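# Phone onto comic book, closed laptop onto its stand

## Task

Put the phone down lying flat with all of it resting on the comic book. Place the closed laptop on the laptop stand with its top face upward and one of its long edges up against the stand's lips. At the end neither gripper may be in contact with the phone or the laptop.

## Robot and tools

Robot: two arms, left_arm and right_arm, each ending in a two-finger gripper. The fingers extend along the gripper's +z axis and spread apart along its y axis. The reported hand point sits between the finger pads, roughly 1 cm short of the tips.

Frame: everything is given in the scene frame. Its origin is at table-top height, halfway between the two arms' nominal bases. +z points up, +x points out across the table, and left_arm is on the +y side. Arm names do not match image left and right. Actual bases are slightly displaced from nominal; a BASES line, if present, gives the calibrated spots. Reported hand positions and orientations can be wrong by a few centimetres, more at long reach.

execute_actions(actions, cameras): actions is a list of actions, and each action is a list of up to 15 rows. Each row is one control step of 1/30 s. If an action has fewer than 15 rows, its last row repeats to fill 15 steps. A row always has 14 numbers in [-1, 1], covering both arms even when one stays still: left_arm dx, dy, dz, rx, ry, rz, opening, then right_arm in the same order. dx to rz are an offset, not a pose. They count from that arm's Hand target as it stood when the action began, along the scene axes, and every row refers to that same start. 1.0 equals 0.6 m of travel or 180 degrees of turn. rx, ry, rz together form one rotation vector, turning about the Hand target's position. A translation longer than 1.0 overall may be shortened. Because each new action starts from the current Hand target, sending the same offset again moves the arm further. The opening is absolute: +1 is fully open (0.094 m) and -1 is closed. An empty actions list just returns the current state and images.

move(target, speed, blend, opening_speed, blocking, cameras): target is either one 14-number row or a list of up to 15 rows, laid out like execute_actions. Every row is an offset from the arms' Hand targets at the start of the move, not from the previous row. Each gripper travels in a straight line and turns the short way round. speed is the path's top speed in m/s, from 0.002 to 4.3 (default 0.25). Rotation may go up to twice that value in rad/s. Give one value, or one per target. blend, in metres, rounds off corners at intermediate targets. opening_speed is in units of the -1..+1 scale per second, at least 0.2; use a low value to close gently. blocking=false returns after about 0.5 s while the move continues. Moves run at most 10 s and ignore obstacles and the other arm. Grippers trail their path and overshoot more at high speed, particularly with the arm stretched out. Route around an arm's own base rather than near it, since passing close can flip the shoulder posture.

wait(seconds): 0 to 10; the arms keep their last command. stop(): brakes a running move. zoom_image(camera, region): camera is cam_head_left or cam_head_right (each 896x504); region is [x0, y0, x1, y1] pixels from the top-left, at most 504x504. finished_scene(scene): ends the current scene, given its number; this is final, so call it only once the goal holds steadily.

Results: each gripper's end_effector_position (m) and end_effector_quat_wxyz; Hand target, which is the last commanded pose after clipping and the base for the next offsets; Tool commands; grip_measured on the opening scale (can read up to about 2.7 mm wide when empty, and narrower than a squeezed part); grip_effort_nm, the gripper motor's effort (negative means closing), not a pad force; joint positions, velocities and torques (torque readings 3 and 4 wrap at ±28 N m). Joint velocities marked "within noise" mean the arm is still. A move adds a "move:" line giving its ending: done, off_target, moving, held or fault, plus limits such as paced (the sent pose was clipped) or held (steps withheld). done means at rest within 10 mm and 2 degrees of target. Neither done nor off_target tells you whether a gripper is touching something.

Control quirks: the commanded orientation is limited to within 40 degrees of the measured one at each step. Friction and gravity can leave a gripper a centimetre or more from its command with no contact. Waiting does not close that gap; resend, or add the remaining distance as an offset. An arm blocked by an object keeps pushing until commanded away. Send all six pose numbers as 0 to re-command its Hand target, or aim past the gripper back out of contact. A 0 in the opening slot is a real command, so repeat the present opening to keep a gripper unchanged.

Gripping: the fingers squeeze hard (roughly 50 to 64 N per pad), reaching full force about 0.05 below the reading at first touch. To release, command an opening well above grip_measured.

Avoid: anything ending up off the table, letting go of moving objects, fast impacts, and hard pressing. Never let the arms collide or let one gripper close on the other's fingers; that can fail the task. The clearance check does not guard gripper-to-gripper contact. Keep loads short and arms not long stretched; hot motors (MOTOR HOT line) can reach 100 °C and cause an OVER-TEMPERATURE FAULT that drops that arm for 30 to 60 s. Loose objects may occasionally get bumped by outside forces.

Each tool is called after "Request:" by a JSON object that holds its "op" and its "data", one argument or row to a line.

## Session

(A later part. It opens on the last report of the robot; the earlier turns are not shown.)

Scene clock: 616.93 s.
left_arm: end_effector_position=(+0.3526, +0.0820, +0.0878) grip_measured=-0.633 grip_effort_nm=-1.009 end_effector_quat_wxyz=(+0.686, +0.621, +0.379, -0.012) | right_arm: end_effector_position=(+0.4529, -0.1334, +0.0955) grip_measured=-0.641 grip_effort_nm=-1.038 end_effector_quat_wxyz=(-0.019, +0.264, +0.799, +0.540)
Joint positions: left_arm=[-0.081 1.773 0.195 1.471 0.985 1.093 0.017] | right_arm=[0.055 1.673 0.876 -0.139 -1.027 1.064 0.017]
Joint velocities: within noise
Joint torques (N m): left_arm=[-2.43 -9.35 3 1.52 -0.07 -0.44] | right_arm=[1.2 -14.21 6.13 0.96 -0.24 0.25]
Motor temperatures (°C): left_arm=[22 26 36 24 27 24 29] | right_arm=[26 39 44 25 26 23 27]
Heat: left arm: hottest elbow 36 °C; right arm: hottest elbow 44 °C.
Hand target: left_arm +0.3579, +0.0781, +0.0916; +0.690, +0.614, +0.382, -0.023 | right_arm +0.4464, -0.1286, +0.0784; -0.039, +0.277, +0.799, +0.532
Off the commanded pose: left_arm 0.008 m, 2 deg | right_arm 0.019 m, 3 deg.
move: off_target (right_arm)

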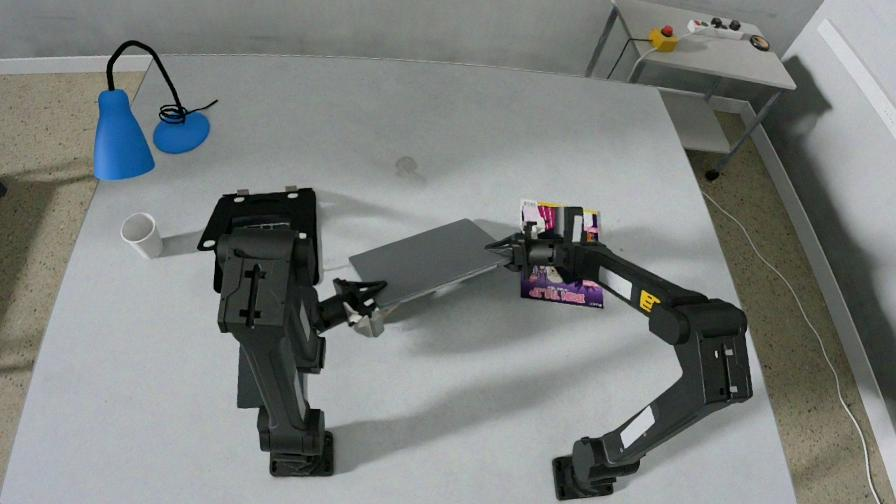

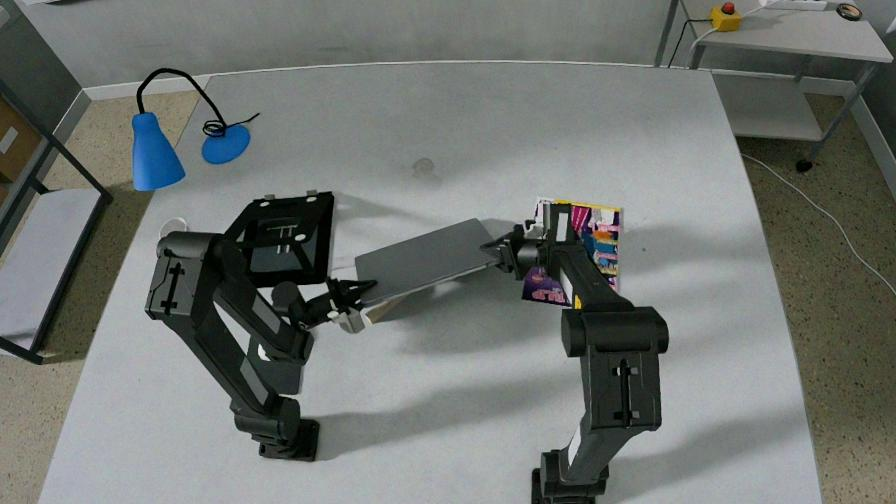

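Request:
{"op": "move", "data": {
  "target": [0,0,0,0,0,0,-0.2,0,0,0,0,0,0,-0.8],
  "speed": 0.05,
  "opening_speed": 0.25
}}

Request:
{"op": "zoom_image", "data": {
  "camera": "cam_head_left",
  "region": [330, 190, 550, 340]
}}

Scene clock: 635.40 s.
left_arm: end_effector_position=(+0.3527, +0.0821, +0.0878) grip_measured=-0.203 grip_effort_nm=0.129 end_effector_quat_wxyz=(+0.686, +0.614, +0.390, -0.023) | right_arm: end_effector_position=(+0.4530, -0.1333, +0.0953) grip_measured=-0.642 grip_effort_nm=-1.038 end_effector_quat_wxyz=(-0.019, +0.264, +0.799, +0.540)
Joint positions: left_arm=[-0.081 1.773 0.195 1.471 0.984 1.06 0.037] | right_arm=[0.055 1.675 0.876 -0.138 -1.028 1.064 0.017]
Joint velocities: within noise
Joint torques (N m): left_arm=[-2.2 -9.29 3.07 1.73 -0.07 -0.13] | right_arm=[1.08 -14.27 6.13 0.92 -0.2 0.23]
Motor temperatures (°C): left_arm=[22 26 36 24 26 24 29] | right_arm=[26 39 42 25 26 23 28]
Heat: left arm: hottest elbow 36 °C; right arm: hottest elbow 42 °C.
Hand target: left_arm +0.3579, +0.0782, +0.0916; +0.690, +0.614, +0.382, -0.023 | right_arm +0.4464, -0.1286, +0.0785; -0.039, +0.277, +0.799, +0.532
Off the commanded pose: left_arm 0.008 m, 1 deg | right_arm 0.019 m, 3 deg.
move: off_target (right_arm)

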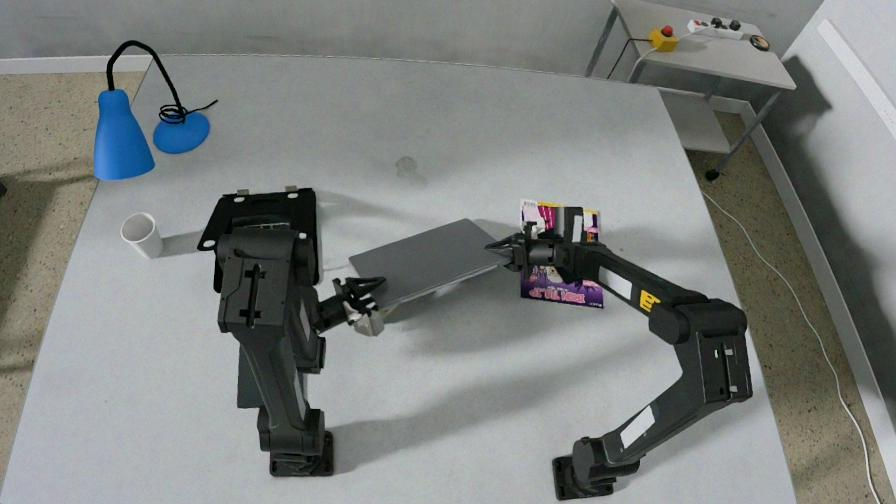

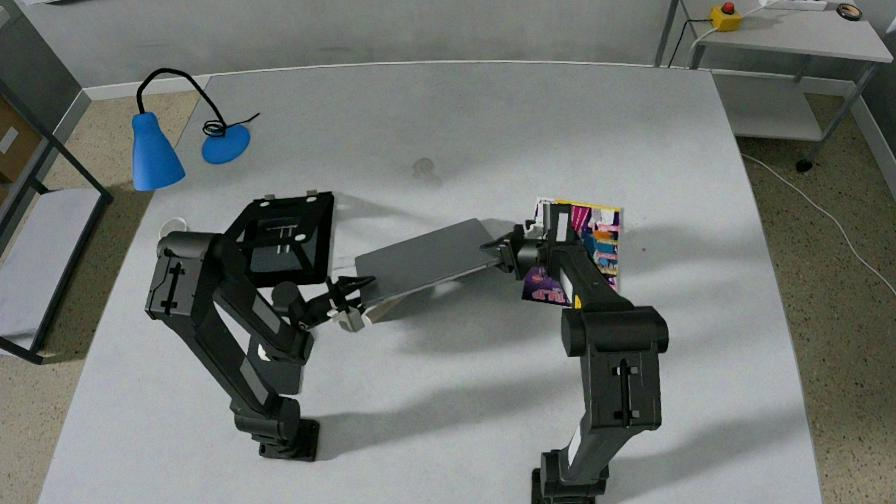

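Scaled by 2.291.

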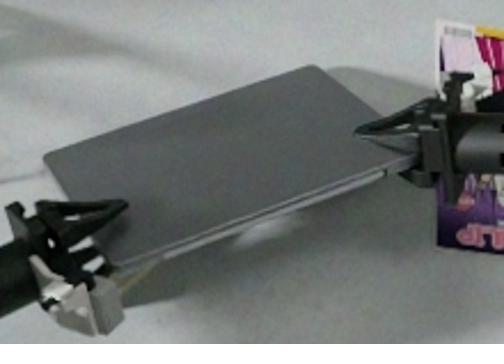

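Request:
{"op": "move", "data": {
  "target": [
    [-0.083,0.144,0.01,0,0,0,0.1,0,0,0,0,0,0,-0.8],
    [-0.2,0.15,0.165,0.176,0.0945,0.317,0.15,0,0,0,0,0,0,-0.8],
    [-0.17,-0.047,0.1,0.176,0.0945,0.317,0.15,0,0,0,0,0,0,-0.8]
  ],
  "speed": [0.1,0.2,0.15]
}}

Request:
{"op": "zoom_image", "data": {
  "camera": "cam_head_left",
  "region": [330, 240, 490, 390]
}}

Request:
{"op": "zoom_image", "data": {
  "camera": "cam_head_right",
  "region": [330, 240, 490, 390]
}}

Scene clock: 641.97 s.
left_arm: end_effector_position=(+0.2990, +0.1638, +0.1055) grip_measured=+0.098 grip_effort_nm=0.129 end_effector_quat_wxyz=(+0.680, +0.589, +0.436, +0.020) | right_arm: end_effector_position=(+0.4530, -0.1333, +0.0953) grip_measured=-0.642 grip_effort_nm=-1.038 end_effector_quat_wxyz=(-0.019, +0.264, +0.799, +0.540)
Joint positions: left_arm=[0.305 1.474 0.025 1.224 1.23 1.174 0.052] | right_arm=[0.055 1.675 0.876 -0.138 -1.028 1.064 0.017]
Joint velocities: within noise
Joint torques (N m): left_arm=[-1.55 -4.72 3.6 1.66 0.21 -0.03] | right_arm=[1.2 -14.33 6.11 0.94 -0.21 0.24]
Motor temperatures (°C): left_arm=[22 26 36 24 26 24 29] | right_arm=[26 39 42 25 26 23 28]
Heat: left arm: hottest elbow 36 °C; right arm: hottest elbow 42 °C.
Hand target: left_arm +0.3026, +0.1649, +0.1069; +0.682, +0.591, +0.431, +0.024 (not the last commanded pose) | right_arm +0.4464, -0.1286, +0.0785; -0.039, +0.277, +0.799, +0.532
Tool commands: left_gripper/opening=+0.1 right_gripper/opening=-0.8
Off the commanded pose: left_arm 0.130 m, 60 deg | right_arm 0.019 m, 3 deg.
move: held (left_arm; a check stopped the path), off_target (right_arm); path passed 1 of 3 targets; target 2's new opening was not sent; limits=held
pose unreachable (left arm): on one or more control steps of this call, first in action 0 (counted from 0), this arm could not follow its commanded pose, so it was not sent that pose on those steps. It may still have moved: this result reports where it is.
cause: moving toward the commanded pose would bring two parts of the arm too close to each other (its shoulder (the part past joint 1) and its forearm (the part past joint 3), with joints 2 (shoulder) and 3 (elbow) between them).

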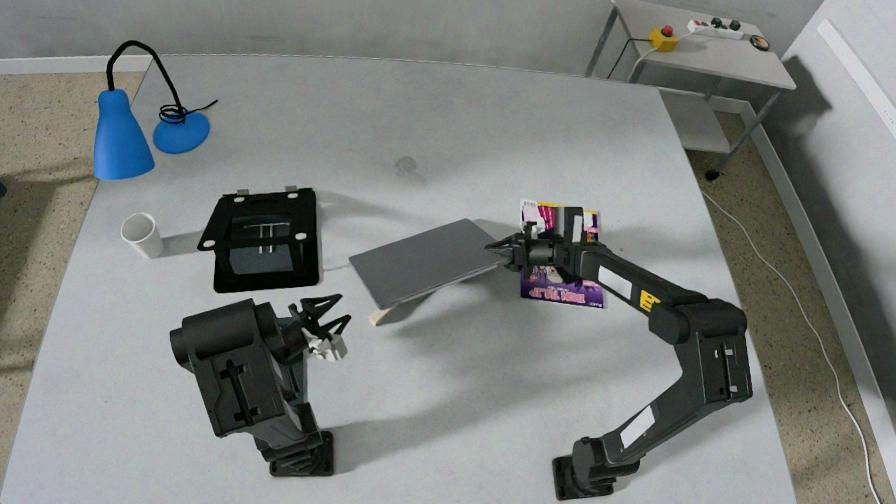

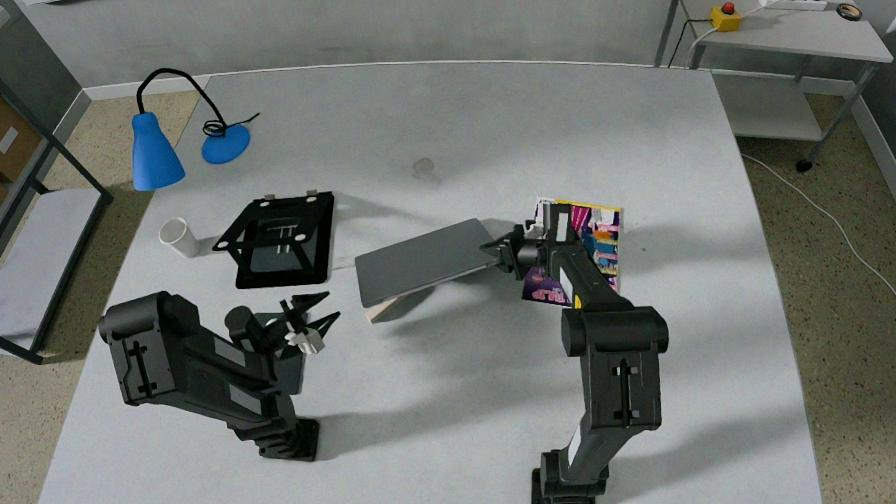

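Scaled by 3.150.

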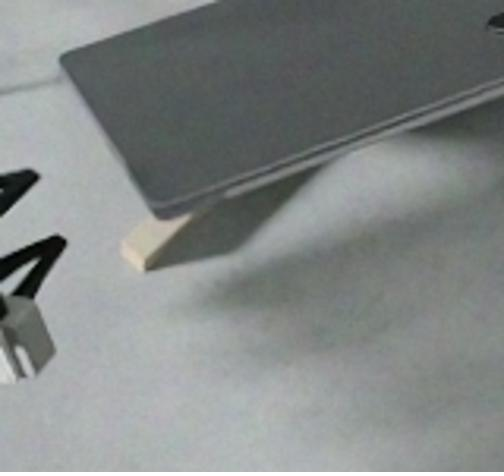

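Scaled by 3.150.

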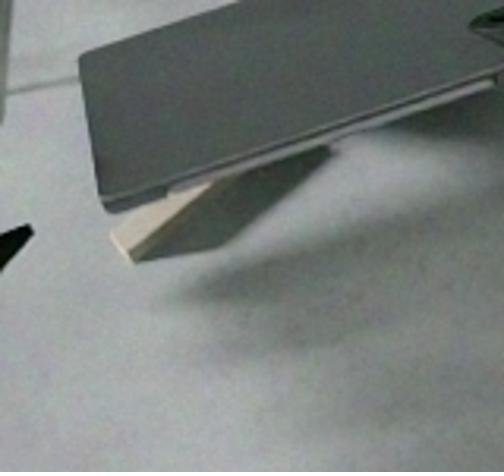

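Request:
{"op": "move", "data": {
  "target": [-0.03,0.15,0.1,0,0,0,0.1,0,0,0,0,0,0,-0.8],
  "speed": 0.15,
  "cameras": []
}}

Request:
{"op": "move", "data": {
  "target": [0,0,0,0,0,0,0.1,0.02,0.03,0.02,0,0,-0.085,-0.8],
  "speed": 0.06
}}

Scene clock: 651.80 s.
left_arm: end_effector_position=(+0.2802, +0.2443, +0.1588) grip_measured=+0.098 grip_effort_nm=0.129 end_effector_quat_wxyz=(+0.704, +0.543, +0.453, +0.060) | right_arm: end_effector_position=(+0.4530, -0.1333, +0.0953) grip_measured=-0.642 grip_effort_nm=-1.038 end_effector_quat_wxyz=(-0.019, +0.264, +0.799, +0.540)
Joint positions: left_arm=[0.74 1.168 0.054 1.064 1.559 1.01 0.052] | right_arm=[0.055 1.675 0.876 -0.138 -1.028 1.064 0.017]
Joint velocities: within noise
Joint torques (N m): left_arm=[0.03 -4.48 7.91 1.01 0.11 -0.18] | right_arm=[1.14 -14.33 6.13 0.91 -0.21 0.24]
Motor temperatures (°C): left_arm=[22 26 36 24 26 24 29] | right_arm=[26 39 41 25 26 23 28]
Heat: left arm: hottest elbow 36 °C; right arm: hottest elbow 41 °C.
Hand target: left_arm +0.2847, +0.2549, +0.1669; +0.682, +0.591, +0.431, +0.024 | right_arm +0.4464, -0.1286, +0.0785; -0.039, +0.277, +0.799, +0.532
Off the commanded pose: left_arm 0.014 m, 8 deg | right_arm 0.019 m, 3 deg.
joint sent to its limit (left arm) — joint 5 (wrist yaw), upper limit. The joint targets are off in orientation, not in position.
move: off_target (left_arm, right_arm)
No camera images: "cameras" was empty.

Scene clock: 654.63 s.
left_arm: end_effector_position=(+0.2802, +0.2444, +0.1588) grip_measured=+0.098 grip_effort_nm=0.125 end_effector_quat_wxyz=(+0.704, +0.543, +0.454, +0.060) | right_arm: end_effector_position=(+0.4543, -0.1058, +0.0956) grip_measured=-0.651 grip_effort_nm=-1.038 end_effector_quat_wxyz=(+0.034, +0.341, +0.768, +0.541)
Joint positions: left_arm=[0.74 1.168 0.054 1.064 1.559 1.008 0.052] | right_arm=[0.152 1.63 0.755 0.227 -0.822 1.419 0.016]
Joint velocities: within noise
Joint torques (N m): left_arm=[-0.91 -4.13 7.88 0.92 0.05 -0.1] | right_arm=[0.56 -15.27 6.31 1.47 1.29 0.69]
Motor temperatures (°C): left_arm=[22 26 36 24 26 24 28] | right_arm=[26 39 41 25 26 23 29]
Heat: left arm: hottest elbow 36 °C; right arm: hottest elbow 41 °C.
Hand target: left_arm +0.2847, +0.2550, +0.1669; +0.682, +0.591, +0.431, +0.024 | right_arm +0.4584, -0.1105, +0.0905; +0.032, +0.381, +0.755, +0.533
Off the commanded pose: left_arm 0.014 m, 8 deg | right_arm 0.008 m, 5 deg.
joint sent to its limit (left arm) — joint 5 (wrist yaw), upper limit. The joint targets are off in orientation, not in position.
move: off_target (left_arm, right_arm)

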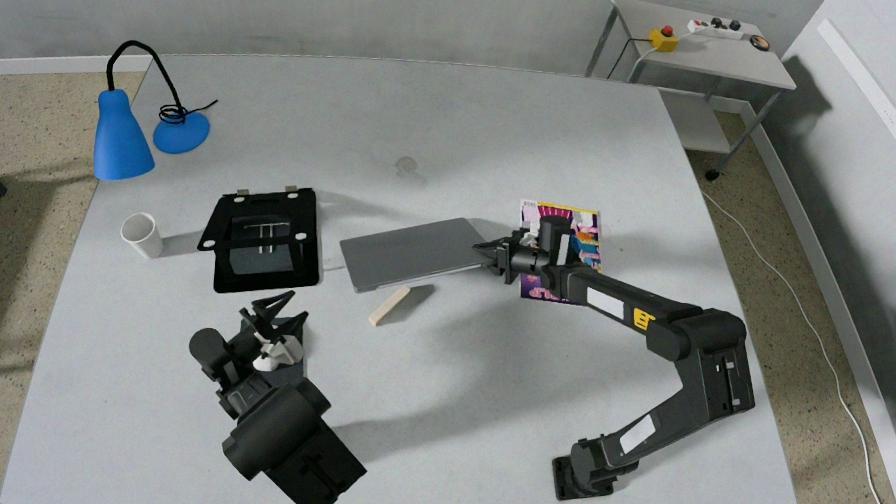

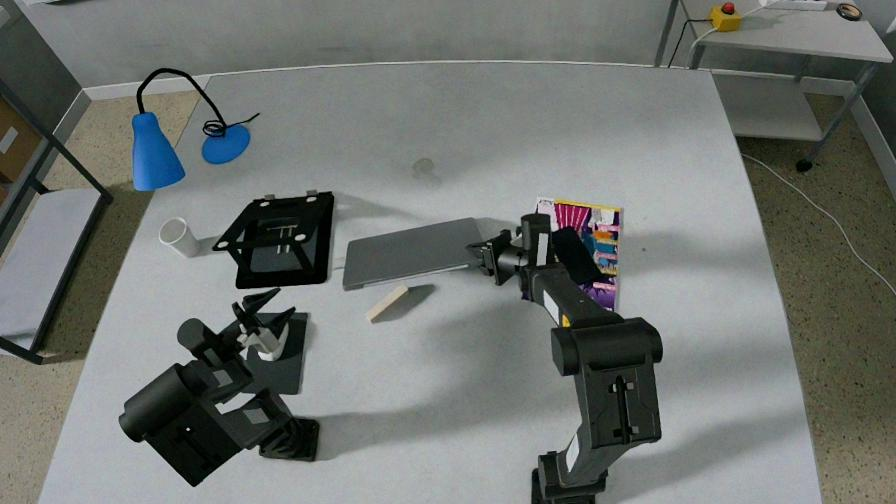

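Request:
{"op": "move", "data": {
  "target": [0,0,0,0,0,0,0.1,0.08,-0.03,0.03,0,0,-0.075,-0.8],
  "speed": 0.06
}}

Request:
{"op": "zoom_image", "data": {
  "camera": "cam_head_left",
  "region": [300, 180, 520, 330]
}}

Request:
{"op": "zoom_image", "data": {
  "camera": "cam_head_right",
  "region": [300, 180, 520, 330]
}}

Scene clock: 660.17 s.
left_arm: end_effector_position=(+0.2802, +0.2444, +0.1588) grip_measured=+0.098 grip_effort_nm=0.129 end_effector_quat_wxyz=(+0.704, +0.542, +0.454, +0.059) | right_arm: end_effector_position=(+0.4794, -0.1125, +0.0991) grip_measured=-0.652 grip_effort_nm=-1.038 end_effector_quat_wxyz=(+0.077, +0.422, +0.733, +0.528)
Joint positions: left_arm=[0.74 1.168 0.054 1.064 1.559 1.007 0.052] | right_arm=[0.176 1.625 0.755 0.305 -0.639 1.586 0.016]
Joint velocities: within noise
Joint torques (N m): left_arm=[-0.38 -5.07 7.99 0.9 0.1 -0.11] | right_arm=[-1.14 -15.15 9.69 1.22 1.81 0.79]
Motor temperatures (°C): left_arm=[22 26 36 24 26 24 28] | right_arm=[26 39 42 25 27 24 29]
Heat: left arm: hottest elbow 36 °C; right arm: hottest elbow 42 °C.
Hand target: left_arm +0.2847, +0.2549, +0.1669; +0.682, +0.591, +0.431, +0.024 | right_arm +0.5065, -0.1285, +0.1085; +0.094, +0.467, +0.705, +0.525
Off the commanded pose: left_arm 0.014 m, 8 deg | right_arm 0.033 m, 6 deg.
joint sent to its limit (left arm) — joint 5 (wrist yaw), upper limit. The joint targets are off in orientation, not in position.
move: off_target (left_arm, right_arm)

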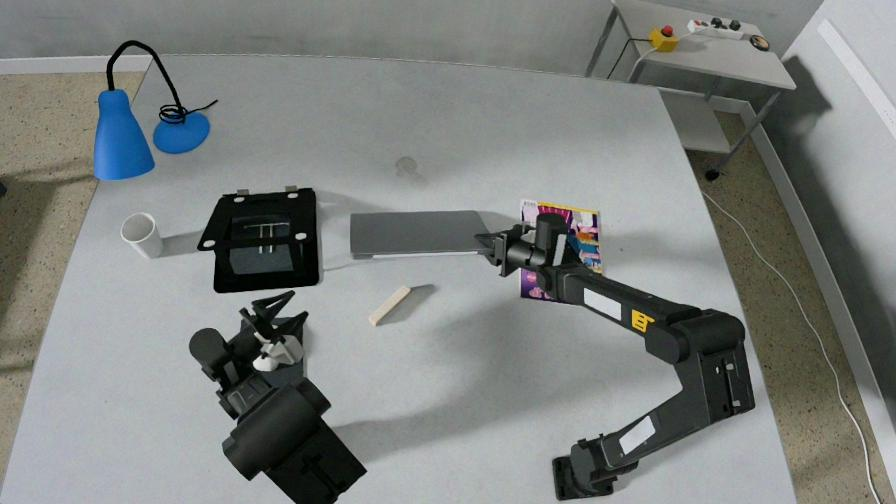

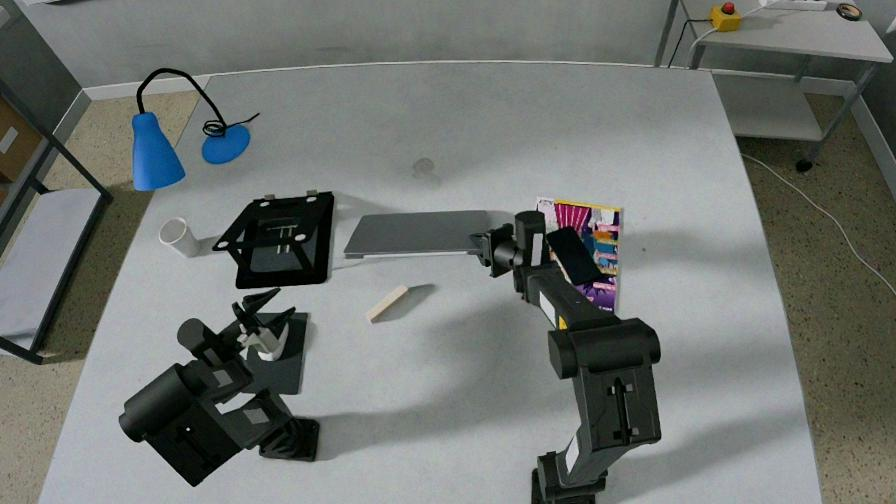

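Scaled by 2.291.

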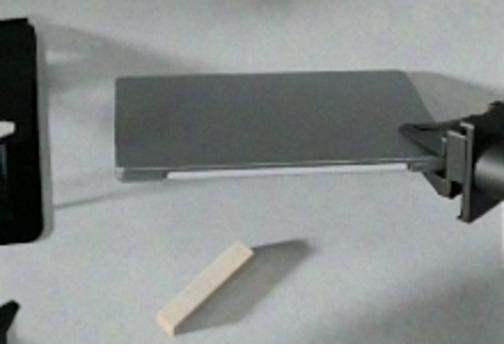

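Scaled by 2.291.

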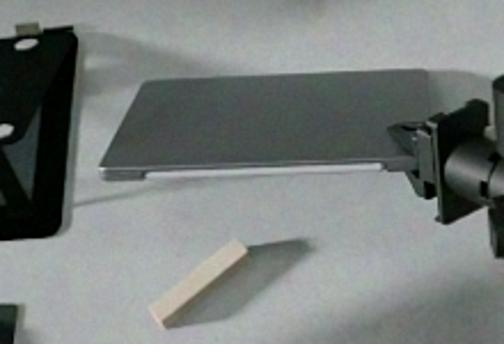

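Request:
{"op": "move", "data": {
  "target": [0,0,0,0,0,0,0.1,-0.05,0.0,-0.055,0,0,0,-0.8],
  "speed": 0.06
}}

Request:
{"op": "zoom_image", "data": {
  "camera": "cam_head_left",
  "region": [300, 180, 520, 330]
}}

Request:
{"op": "zoom_image", "data": {
  "camera": "cam_head_right",
  "region": [300, 180, 520, 330]
}}

Scene clock: 666.97 s.
left_arm: end_effector_position=(+0.2802, +0.2444, +0.1588) grip_measured=+0.098 grip_effort_nm=0.134 end_effector_quat_wxyz=(+0.704, +0.542, +0.454, +0.059) | right_arm: end_effector_position=(+0.4757, -0.1162, +0.0944) grip_measured=-0.654 grip_effort_nm=-1.033 end_effector_quat_wxyz=(+0.103, +0.426, +0.720, +0.539)
Joint positions: left_arm=[0.74 1.168 0.054 1.064 1.559 1.007 0.052] | right_arm=[0.181 1.633 0.705 0.425 -0.599 1.615 0.016]
Joint velocities: within noise
Joint torques (N m): left_arm=[-0.79 -4.48 7.91 1.01 0.14 -0.11] | right_arm=[-0.56 -13.22 5.5 1.57 0.97 0.58]
Motor temperatures (°C): left_arm=[22 26 36 24 26 24 28] | right_arm=[26 39 42 25 28 24 29]
Heat: left arm: hottest elbow 36 °C; right arm: hottest elbow 42 °C.
Hand target: left_arm +0.2847, +0.2549, +0.1669; +0.682, +0.591, +0.431, +0.024 | right_arm +0.4764, -0.1285, +0.0755; +0.094, +0.467, +0.705, +0.525
Off the commanded pose: left_arm 0.014 m, 8 deg | right_arm 0.023 m, 5 deg.
joint sent to its limit (left arm) — joint 5 (wrist yaw), upper limit. The joint targets are off in orientation, not in position.
move: off_target (left_arm, right_arm)

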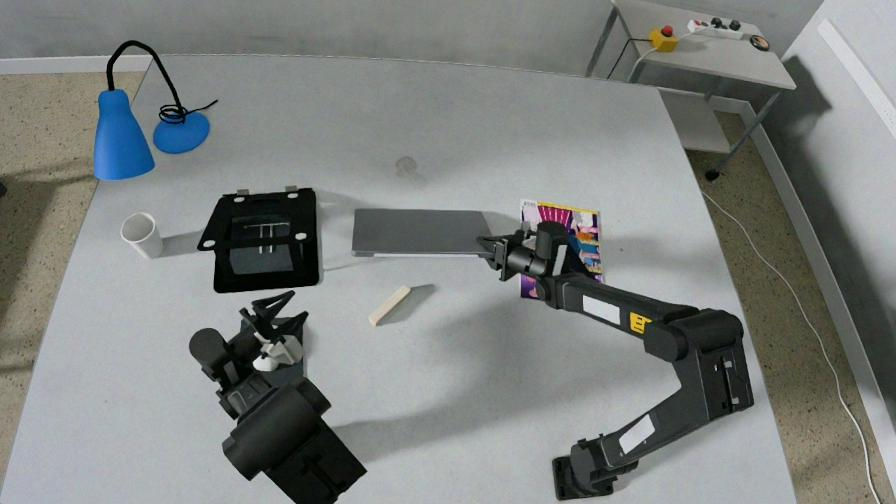

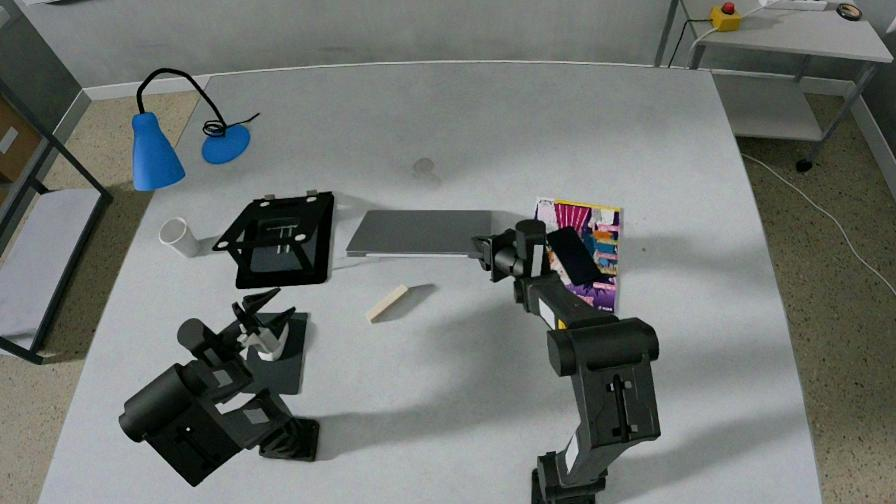

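Scaled by 2.291.

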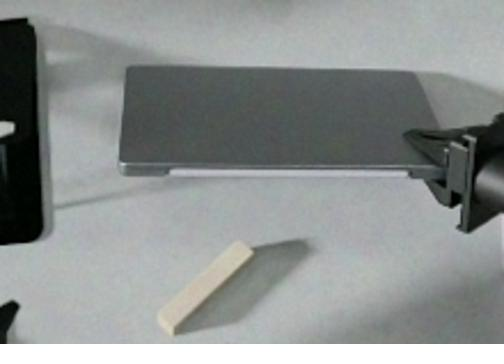

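Scaled by 2.291.

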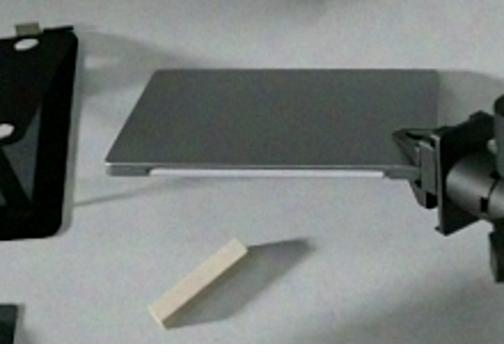

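Request:
{"op": "move", "data": {
  "target": [
    [0.03,-0.05,0.09,0.187,0.073,0.1085,0.2,0,0,0,0,0,0,-0.8],
    [0.115,-0.2,0.015,0.187,0.073,0.1085,0.2,0,0,0,0,0,0,-0.8]
  ],
  "speed": 0.15
}}

Request:
{"op": "zoom_image", "data": {
  "camera": "cam_head_left",
  "region": [300, 180, 520, 330]
}}

Request:
{"op": "zoom_image", "data": {
  "camera": "cam_head_right",
  "region": [300, 180, 520, 330]
}}

Scene clock: 683.57 s.
left_arm: end_effector_position=(+0.3488, +0.1406, +0.1695) grip_measured=+0.198 grip_effort_nm=0.125 end_effector_quat_wxyz=(+0.407, +0.682, +0.576, +0.192) | right_arm: end_effector_position=(+0.4756, -0.1162, +0.0943) grip_measured=-0.654 grip_effort_nm=-1.038 end_effector_quat_wxyz=(+0.103, +0.426, +0.720, +0.539)
Joint positions: left_arm=[-0.254 0.685 0.403 -0.364 0.164 1.432 0.056] | right_arm=[0.181 1.633 0.705 0.425 -0.599 1.615 0.016]
Joint velocities: within noise
Joint torques (N m): left_arm=[-2.9 -2.02 12.27 2.33 -0.03 -0.15] | right_arm=[-0.56 -13.16 5.55 1.59 0.98 0.57]
Motor temperatures (°C): left_arm=[22 26 37 24 26 24 28] | right_arm=[26 39 42 25 28 24 29]
Heat: left arm: hottest elbow 37 °C; right arm: hottest elbow 42 °C.
Hand target: left_arm +0.3536, +0.1348, +0.1758; +0.417, +0.680, +0.572, +0.193 | right_arm +0.4763, -0.1285, +0.0754; +0.094, +0.467, +0.705, +0.525
Off the commanded pose: left_arm 0.010 m, 1 deg | right_arm 0.022 m, 5 deg.
move: off_target (right_arm)

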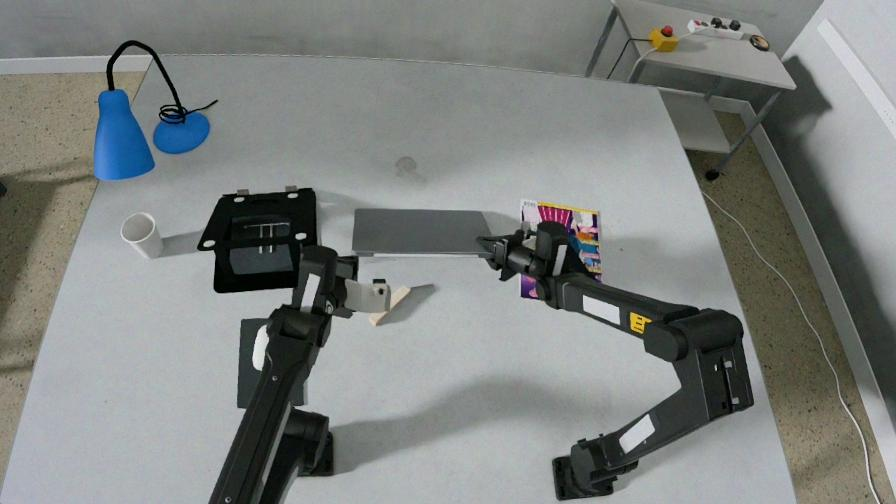

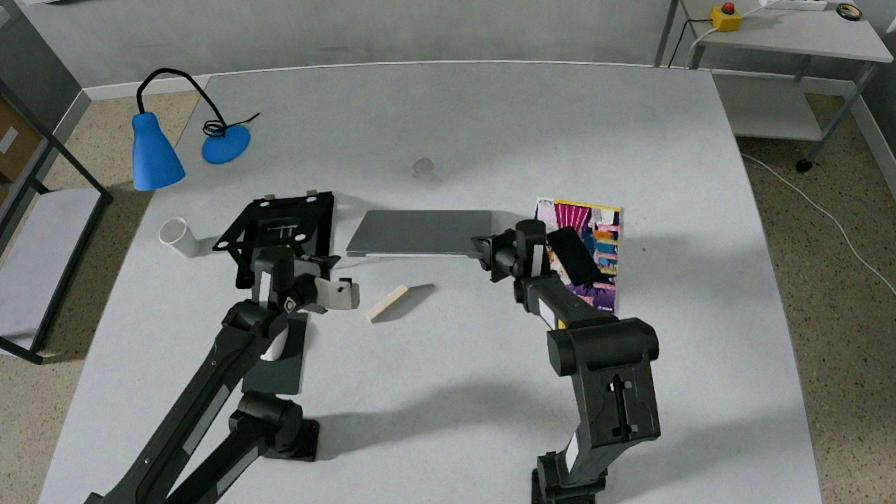

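Scaled by 2.291.

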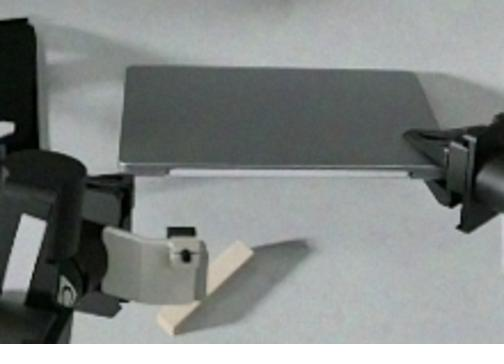

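Scaled by 2.291.

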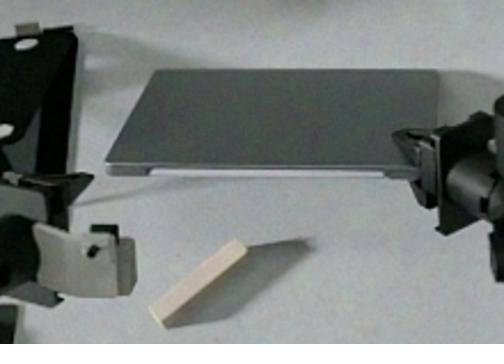

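Request:
{"op": "move", "data": {
  "target": [0.075,-0.02,-0.05,0,0,0,0.2,0,0,0,0,0,0,-0.8],
  "speed": 0.07
}}

Request:
{"op": "zoom_image", "data": {
  "camera": "cam_head_left",
  "region": [300, 180, 460, 330]
}}

Request:
{"op": "zoom_image", "data": {
  "camera": "cam_head_right",
  "region": [300, 180, 460, 330]
}}

Scene clock: 688.80 s.
left_arm: end_effector_position=(+0.3874, +0.1308, +0.1316) grip_measured=+0.198 grip_effort_nm=0.125 end_effector_quat_wxyz=(+0.401, +0.684, +0.579, +0.187) | right_arm: end_effector_position=(+0.4756, -0.1162, +0.0943) grip_measured=-0.654 grip_effort_nm=-1.038 end_effector_quat_wxyz=(+0.103, +0.426, +0.720, +0.539)
Joint positions: left_arm=[-0.258 0.935 0.403 -0.131 0.161 1.429 0.056] | right_arm=[0.181 1.633 0.705 0.425 -0.599 1.615 0.016]
Joint velocities: within noise
Joint torques (N m): left_arm=[-2.73 -4.66 12.67 2.52 -0.01 -0.12] | right_arm=[-0.5 -13.16 5.52 1.61 0.98 0.58]
Motor temperatures (°C): left_arm=[22 26 37 24 26 24 28] | right_arm=[26 39 42 25 28 24 29]
Heat: left arm: hottest elbow 37 °C; right arm: hottest elbow 42 °C.
Hand target: left_arm +0.3985, +0.1228, +0.1458; +0.416, +0.680, +0.571, +0.193 | right_arm +0.4763, -0.1285, +0.0754; +0.094, +0.467, +0.705, +0.525
Off the commanded pose: left_arm 0.020 m, 2 deg | right_arm 0.023 m, 5 deg.
move: off_target (left_arm, right_arm)

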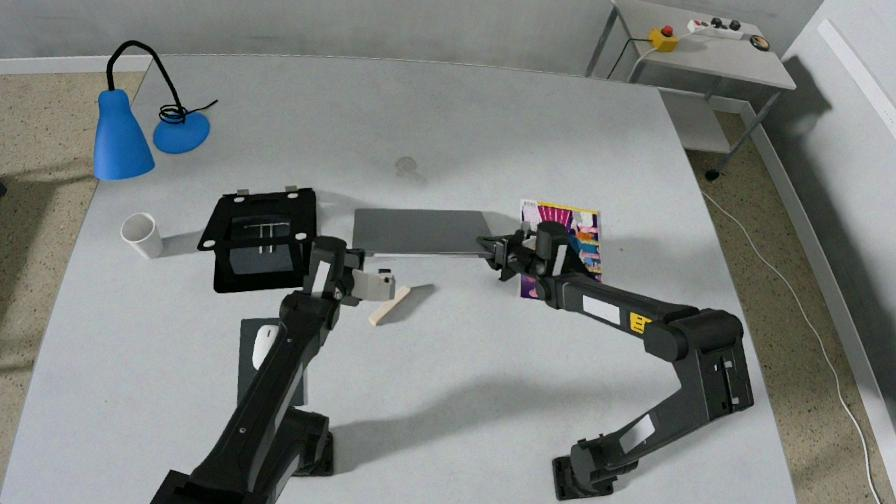

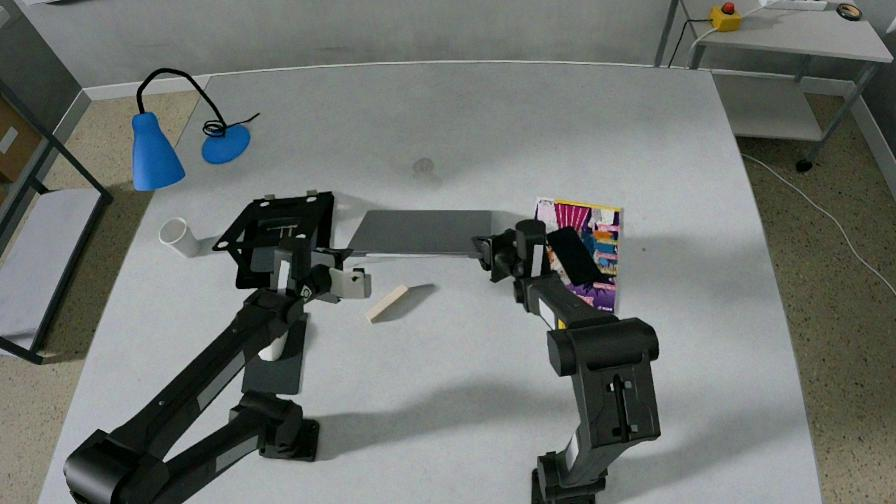

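Scaled by 3.150.

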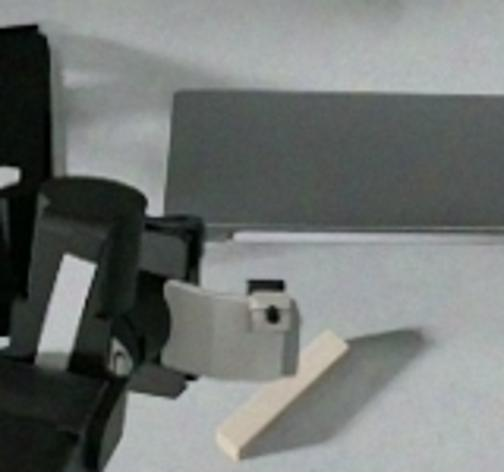

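Scaled by 3.150.

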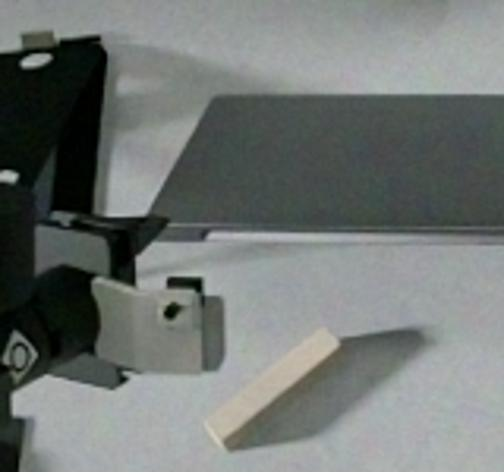

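Request:
{"op": "move", "data": {
  "target": [
    [0.0,-0.008,0.02,0,0,0,0.3,0,0,0,0,0,0,-0.8],
    [0.074,-0.023,-0.026,0,0,0,0.3,0,0,0,0,0,0,-0.8]
  ],
  "speed": 0.05
}}

Request:
{"op": "zoom_image", "data": {
  "camera": "cam_head_left",
  "region": [300, 180, 460, 330]
}}

Request:
{"op": "zoom_image", "data": {
  "camera": "cam_head_right",
  "region": [300, 180, 460, 330]
}}

Scene clock: 698.30 s.
left_arm: end_effector_position=(+0.4160, +0.1191, +0.1032) grip_measured=+0.298 grip_effort_nm=0.120 end_effector_quat_wxyz=(+0.391, +0.689, +0.583, +0.180) | right_arm: end_effector_position=(+0.4771, -0.1179, +0.0938) grip_measured=-0.654 grip_effort_nm=-1.038 end_effector_quat_wxyz=(+0.107, +0.431, +0.717, +0.537)
Joint positions: left_arm=[-0.275 1.128 0.438 0.001 0.148 1.42 0.061] | right_arm=[0.181 1.633 0.704 0.429 -0.585 1.623 0.016]
Joint velocities: within noise
Joint torques (N m): left_arm=[-2.14 -5.25 14.91 2.21 0.16 -0.11] | right_arm=[-0.5 -13.1 5.61 1.48 0.56 0.52]
Motor temperatures (°C): left_arm=[22 26 39 24 26 24 28] | right_arm=[26 39 42 25 28 24 29]
Heat: left arm: hottest elbow 39 °C; right arm: hottest elbow 42 °C.
Hand target: left_arm +0.4430, +0.1091, +0.1303; +0.416, +0.680, +0.571, +0.193 | right_arm +0.4764, -0.1286, +0.0754; +0.094, +0.467, +0.705, +0.525
Off the commanded pose: left_arm 0.039 m, 4 deg | right_arm 0.021 m, 5 deg.
move: off_target (left_arm, right_arm)

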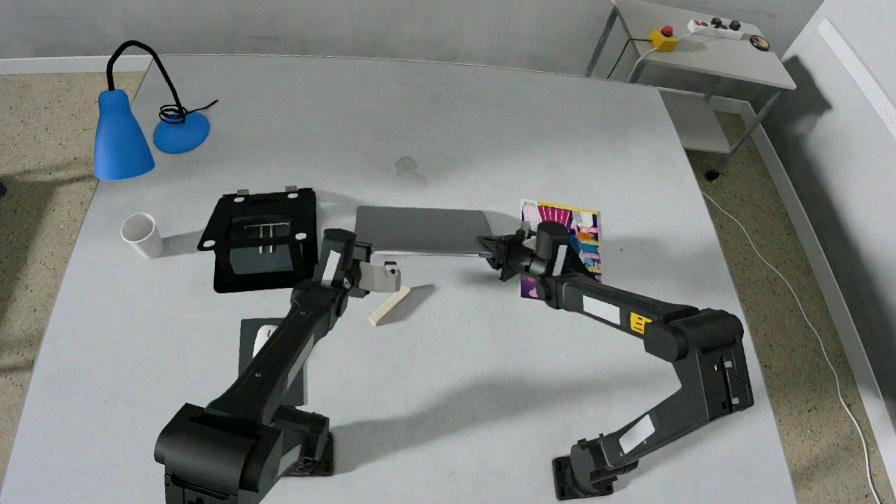

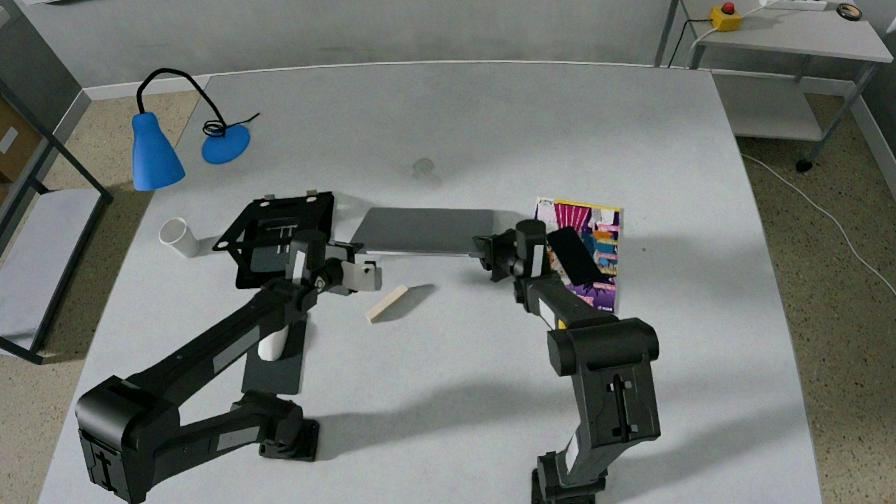

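Scaled by 3.150.

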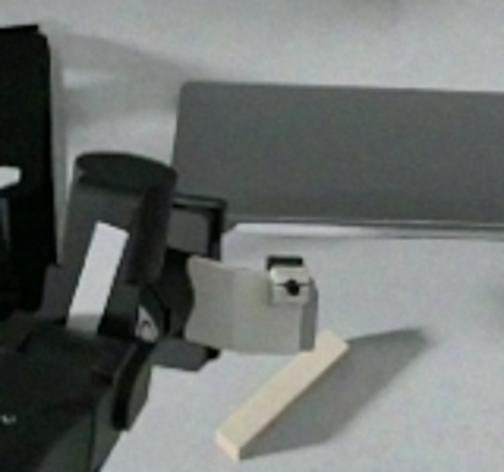

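Scaled by 3.150.

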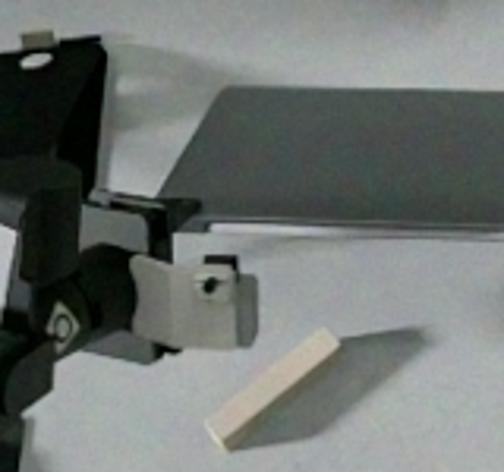

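Request:
{"op": "zoom_image", "data": {
  "camera": "cam_head_left",
  "region": [340, 220, 420, 300]
}}

Request:
{"op": "zoom_image", "data": {
  "camera": "cam_head_right",
  "region": [325, 220, 405, 300]
}}

Scaled by 6.300.

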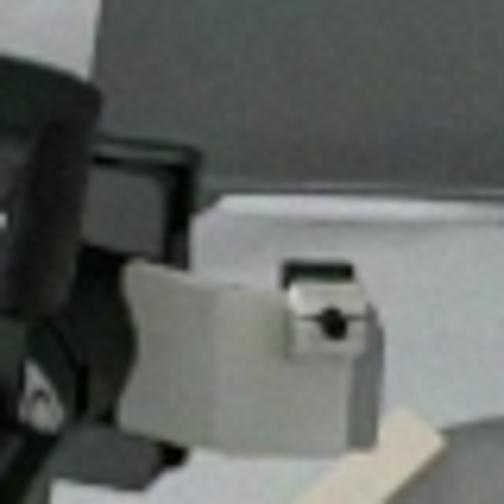

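Scaled by 6.300.

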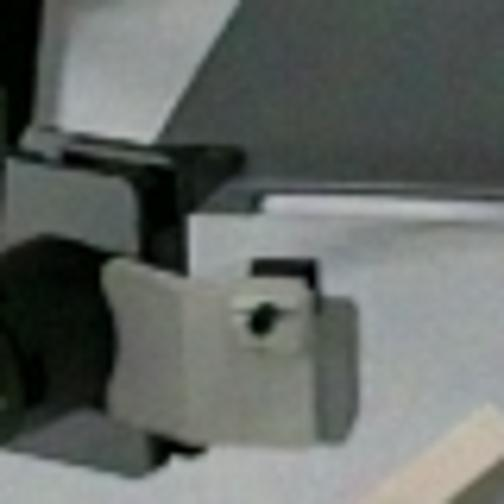

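Request:
{"op": "move", "data": {
  "target": [-0.052,0.017,-0.01,0,0,0,0.1,0,0,0,0,0,0,-0.8],
  "speed": 0.05,
  "opening_speed": 0.3
}}

Request:
{"op": "zoom_image", "data": {
  "camera": "cam_head_left",
  "region": [340, 200, 450, 300]
}}

Request:
{"op": "zoom_image", "data": {
  "camera": "cam_head_right",
  "region": [325, 200, 435, 300]
}}

Scene clock: 707.50 s.
left_arm: end_effector_position=(+0.4137, +0.1188, +0.1214) grip_measured=+0.102 grip_effort_nm=-0.081 end_effector_quat_wxyz=(+0.411, +0.682, +0.573, +0.191) | right_arm: end_effector_position=(+0.4771, -0.1179, +0.0938) grip_measured=-0.654 grip_effort_nm=-1.038 end_effector_quat_wxyz=(+0.107, +0.431, +0.717, +0.537)
Joint positions: left_arm=[-0.275 1.07 0.429 0.003 0.153 1.42 0.052] | right_arm=[0.181 1.633 0.704 0.429 -0.585 1.623 0.016]
Joint velocities: within noise
Joint torques (N m): left_arm=[-0.79 -7.77 8.94 1.87 0.18 -0.04] | right_arm=[-0.56 -13.16 5.6 1.5 0.55 0.51]
Motor temperatures (°C): left_arm=[22 26 41 24 26 24 28] | right_arm=[26 39 41 25 27 24 29]
Heat: left arm: hottest elbow 41 °C; right arm: hottest elbow 41 °C.
Hand target: left_arm +0.4118, +0.1193, +0.1241; +0.416, +0.680, +0.572, +0.193 | right_arm +0.4764, -0.1286, +0.0754; +0.094, +0.467, +0.705, +0.525
Off the commanded pose: left_arm 0.003 m, 1 deg | right_arm 0.021 m, 5 deg.
move: off_target (right_arm)

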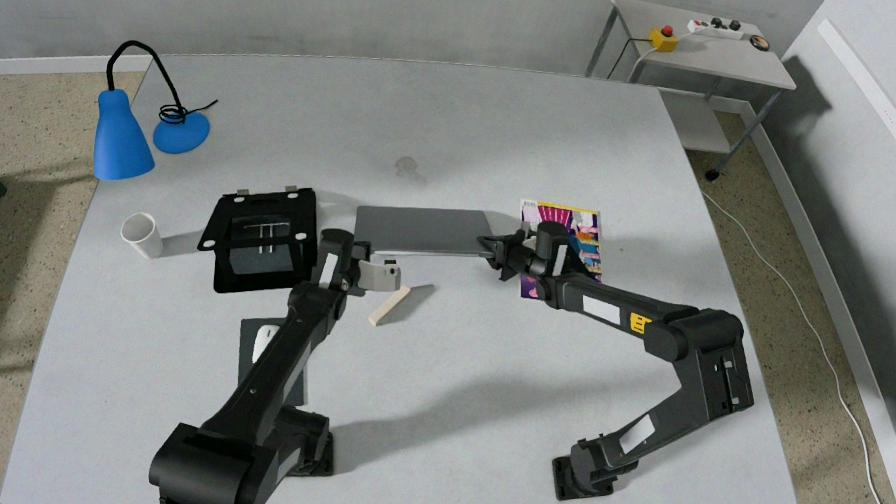

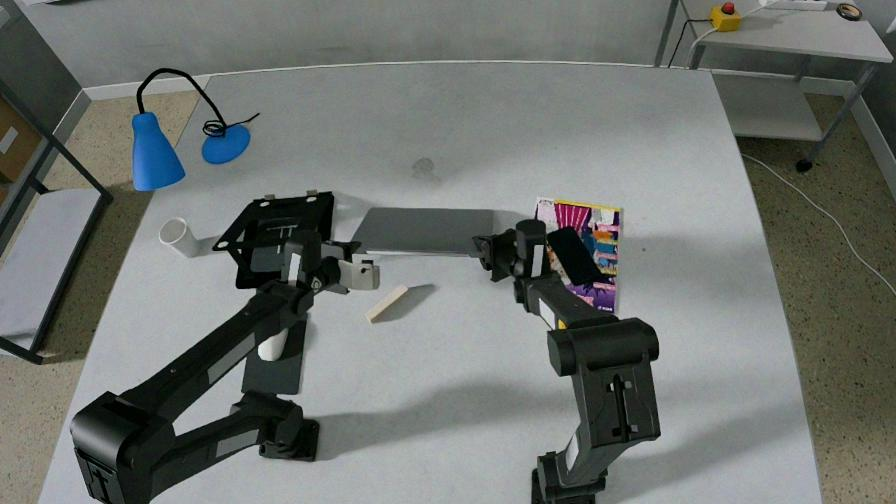

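Scaled by 4.582.

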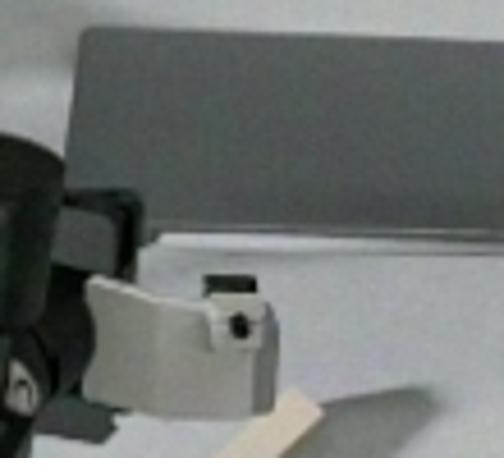

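Scaled by 4.582.

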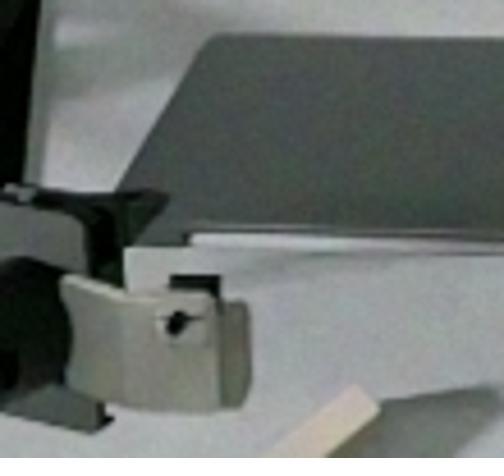

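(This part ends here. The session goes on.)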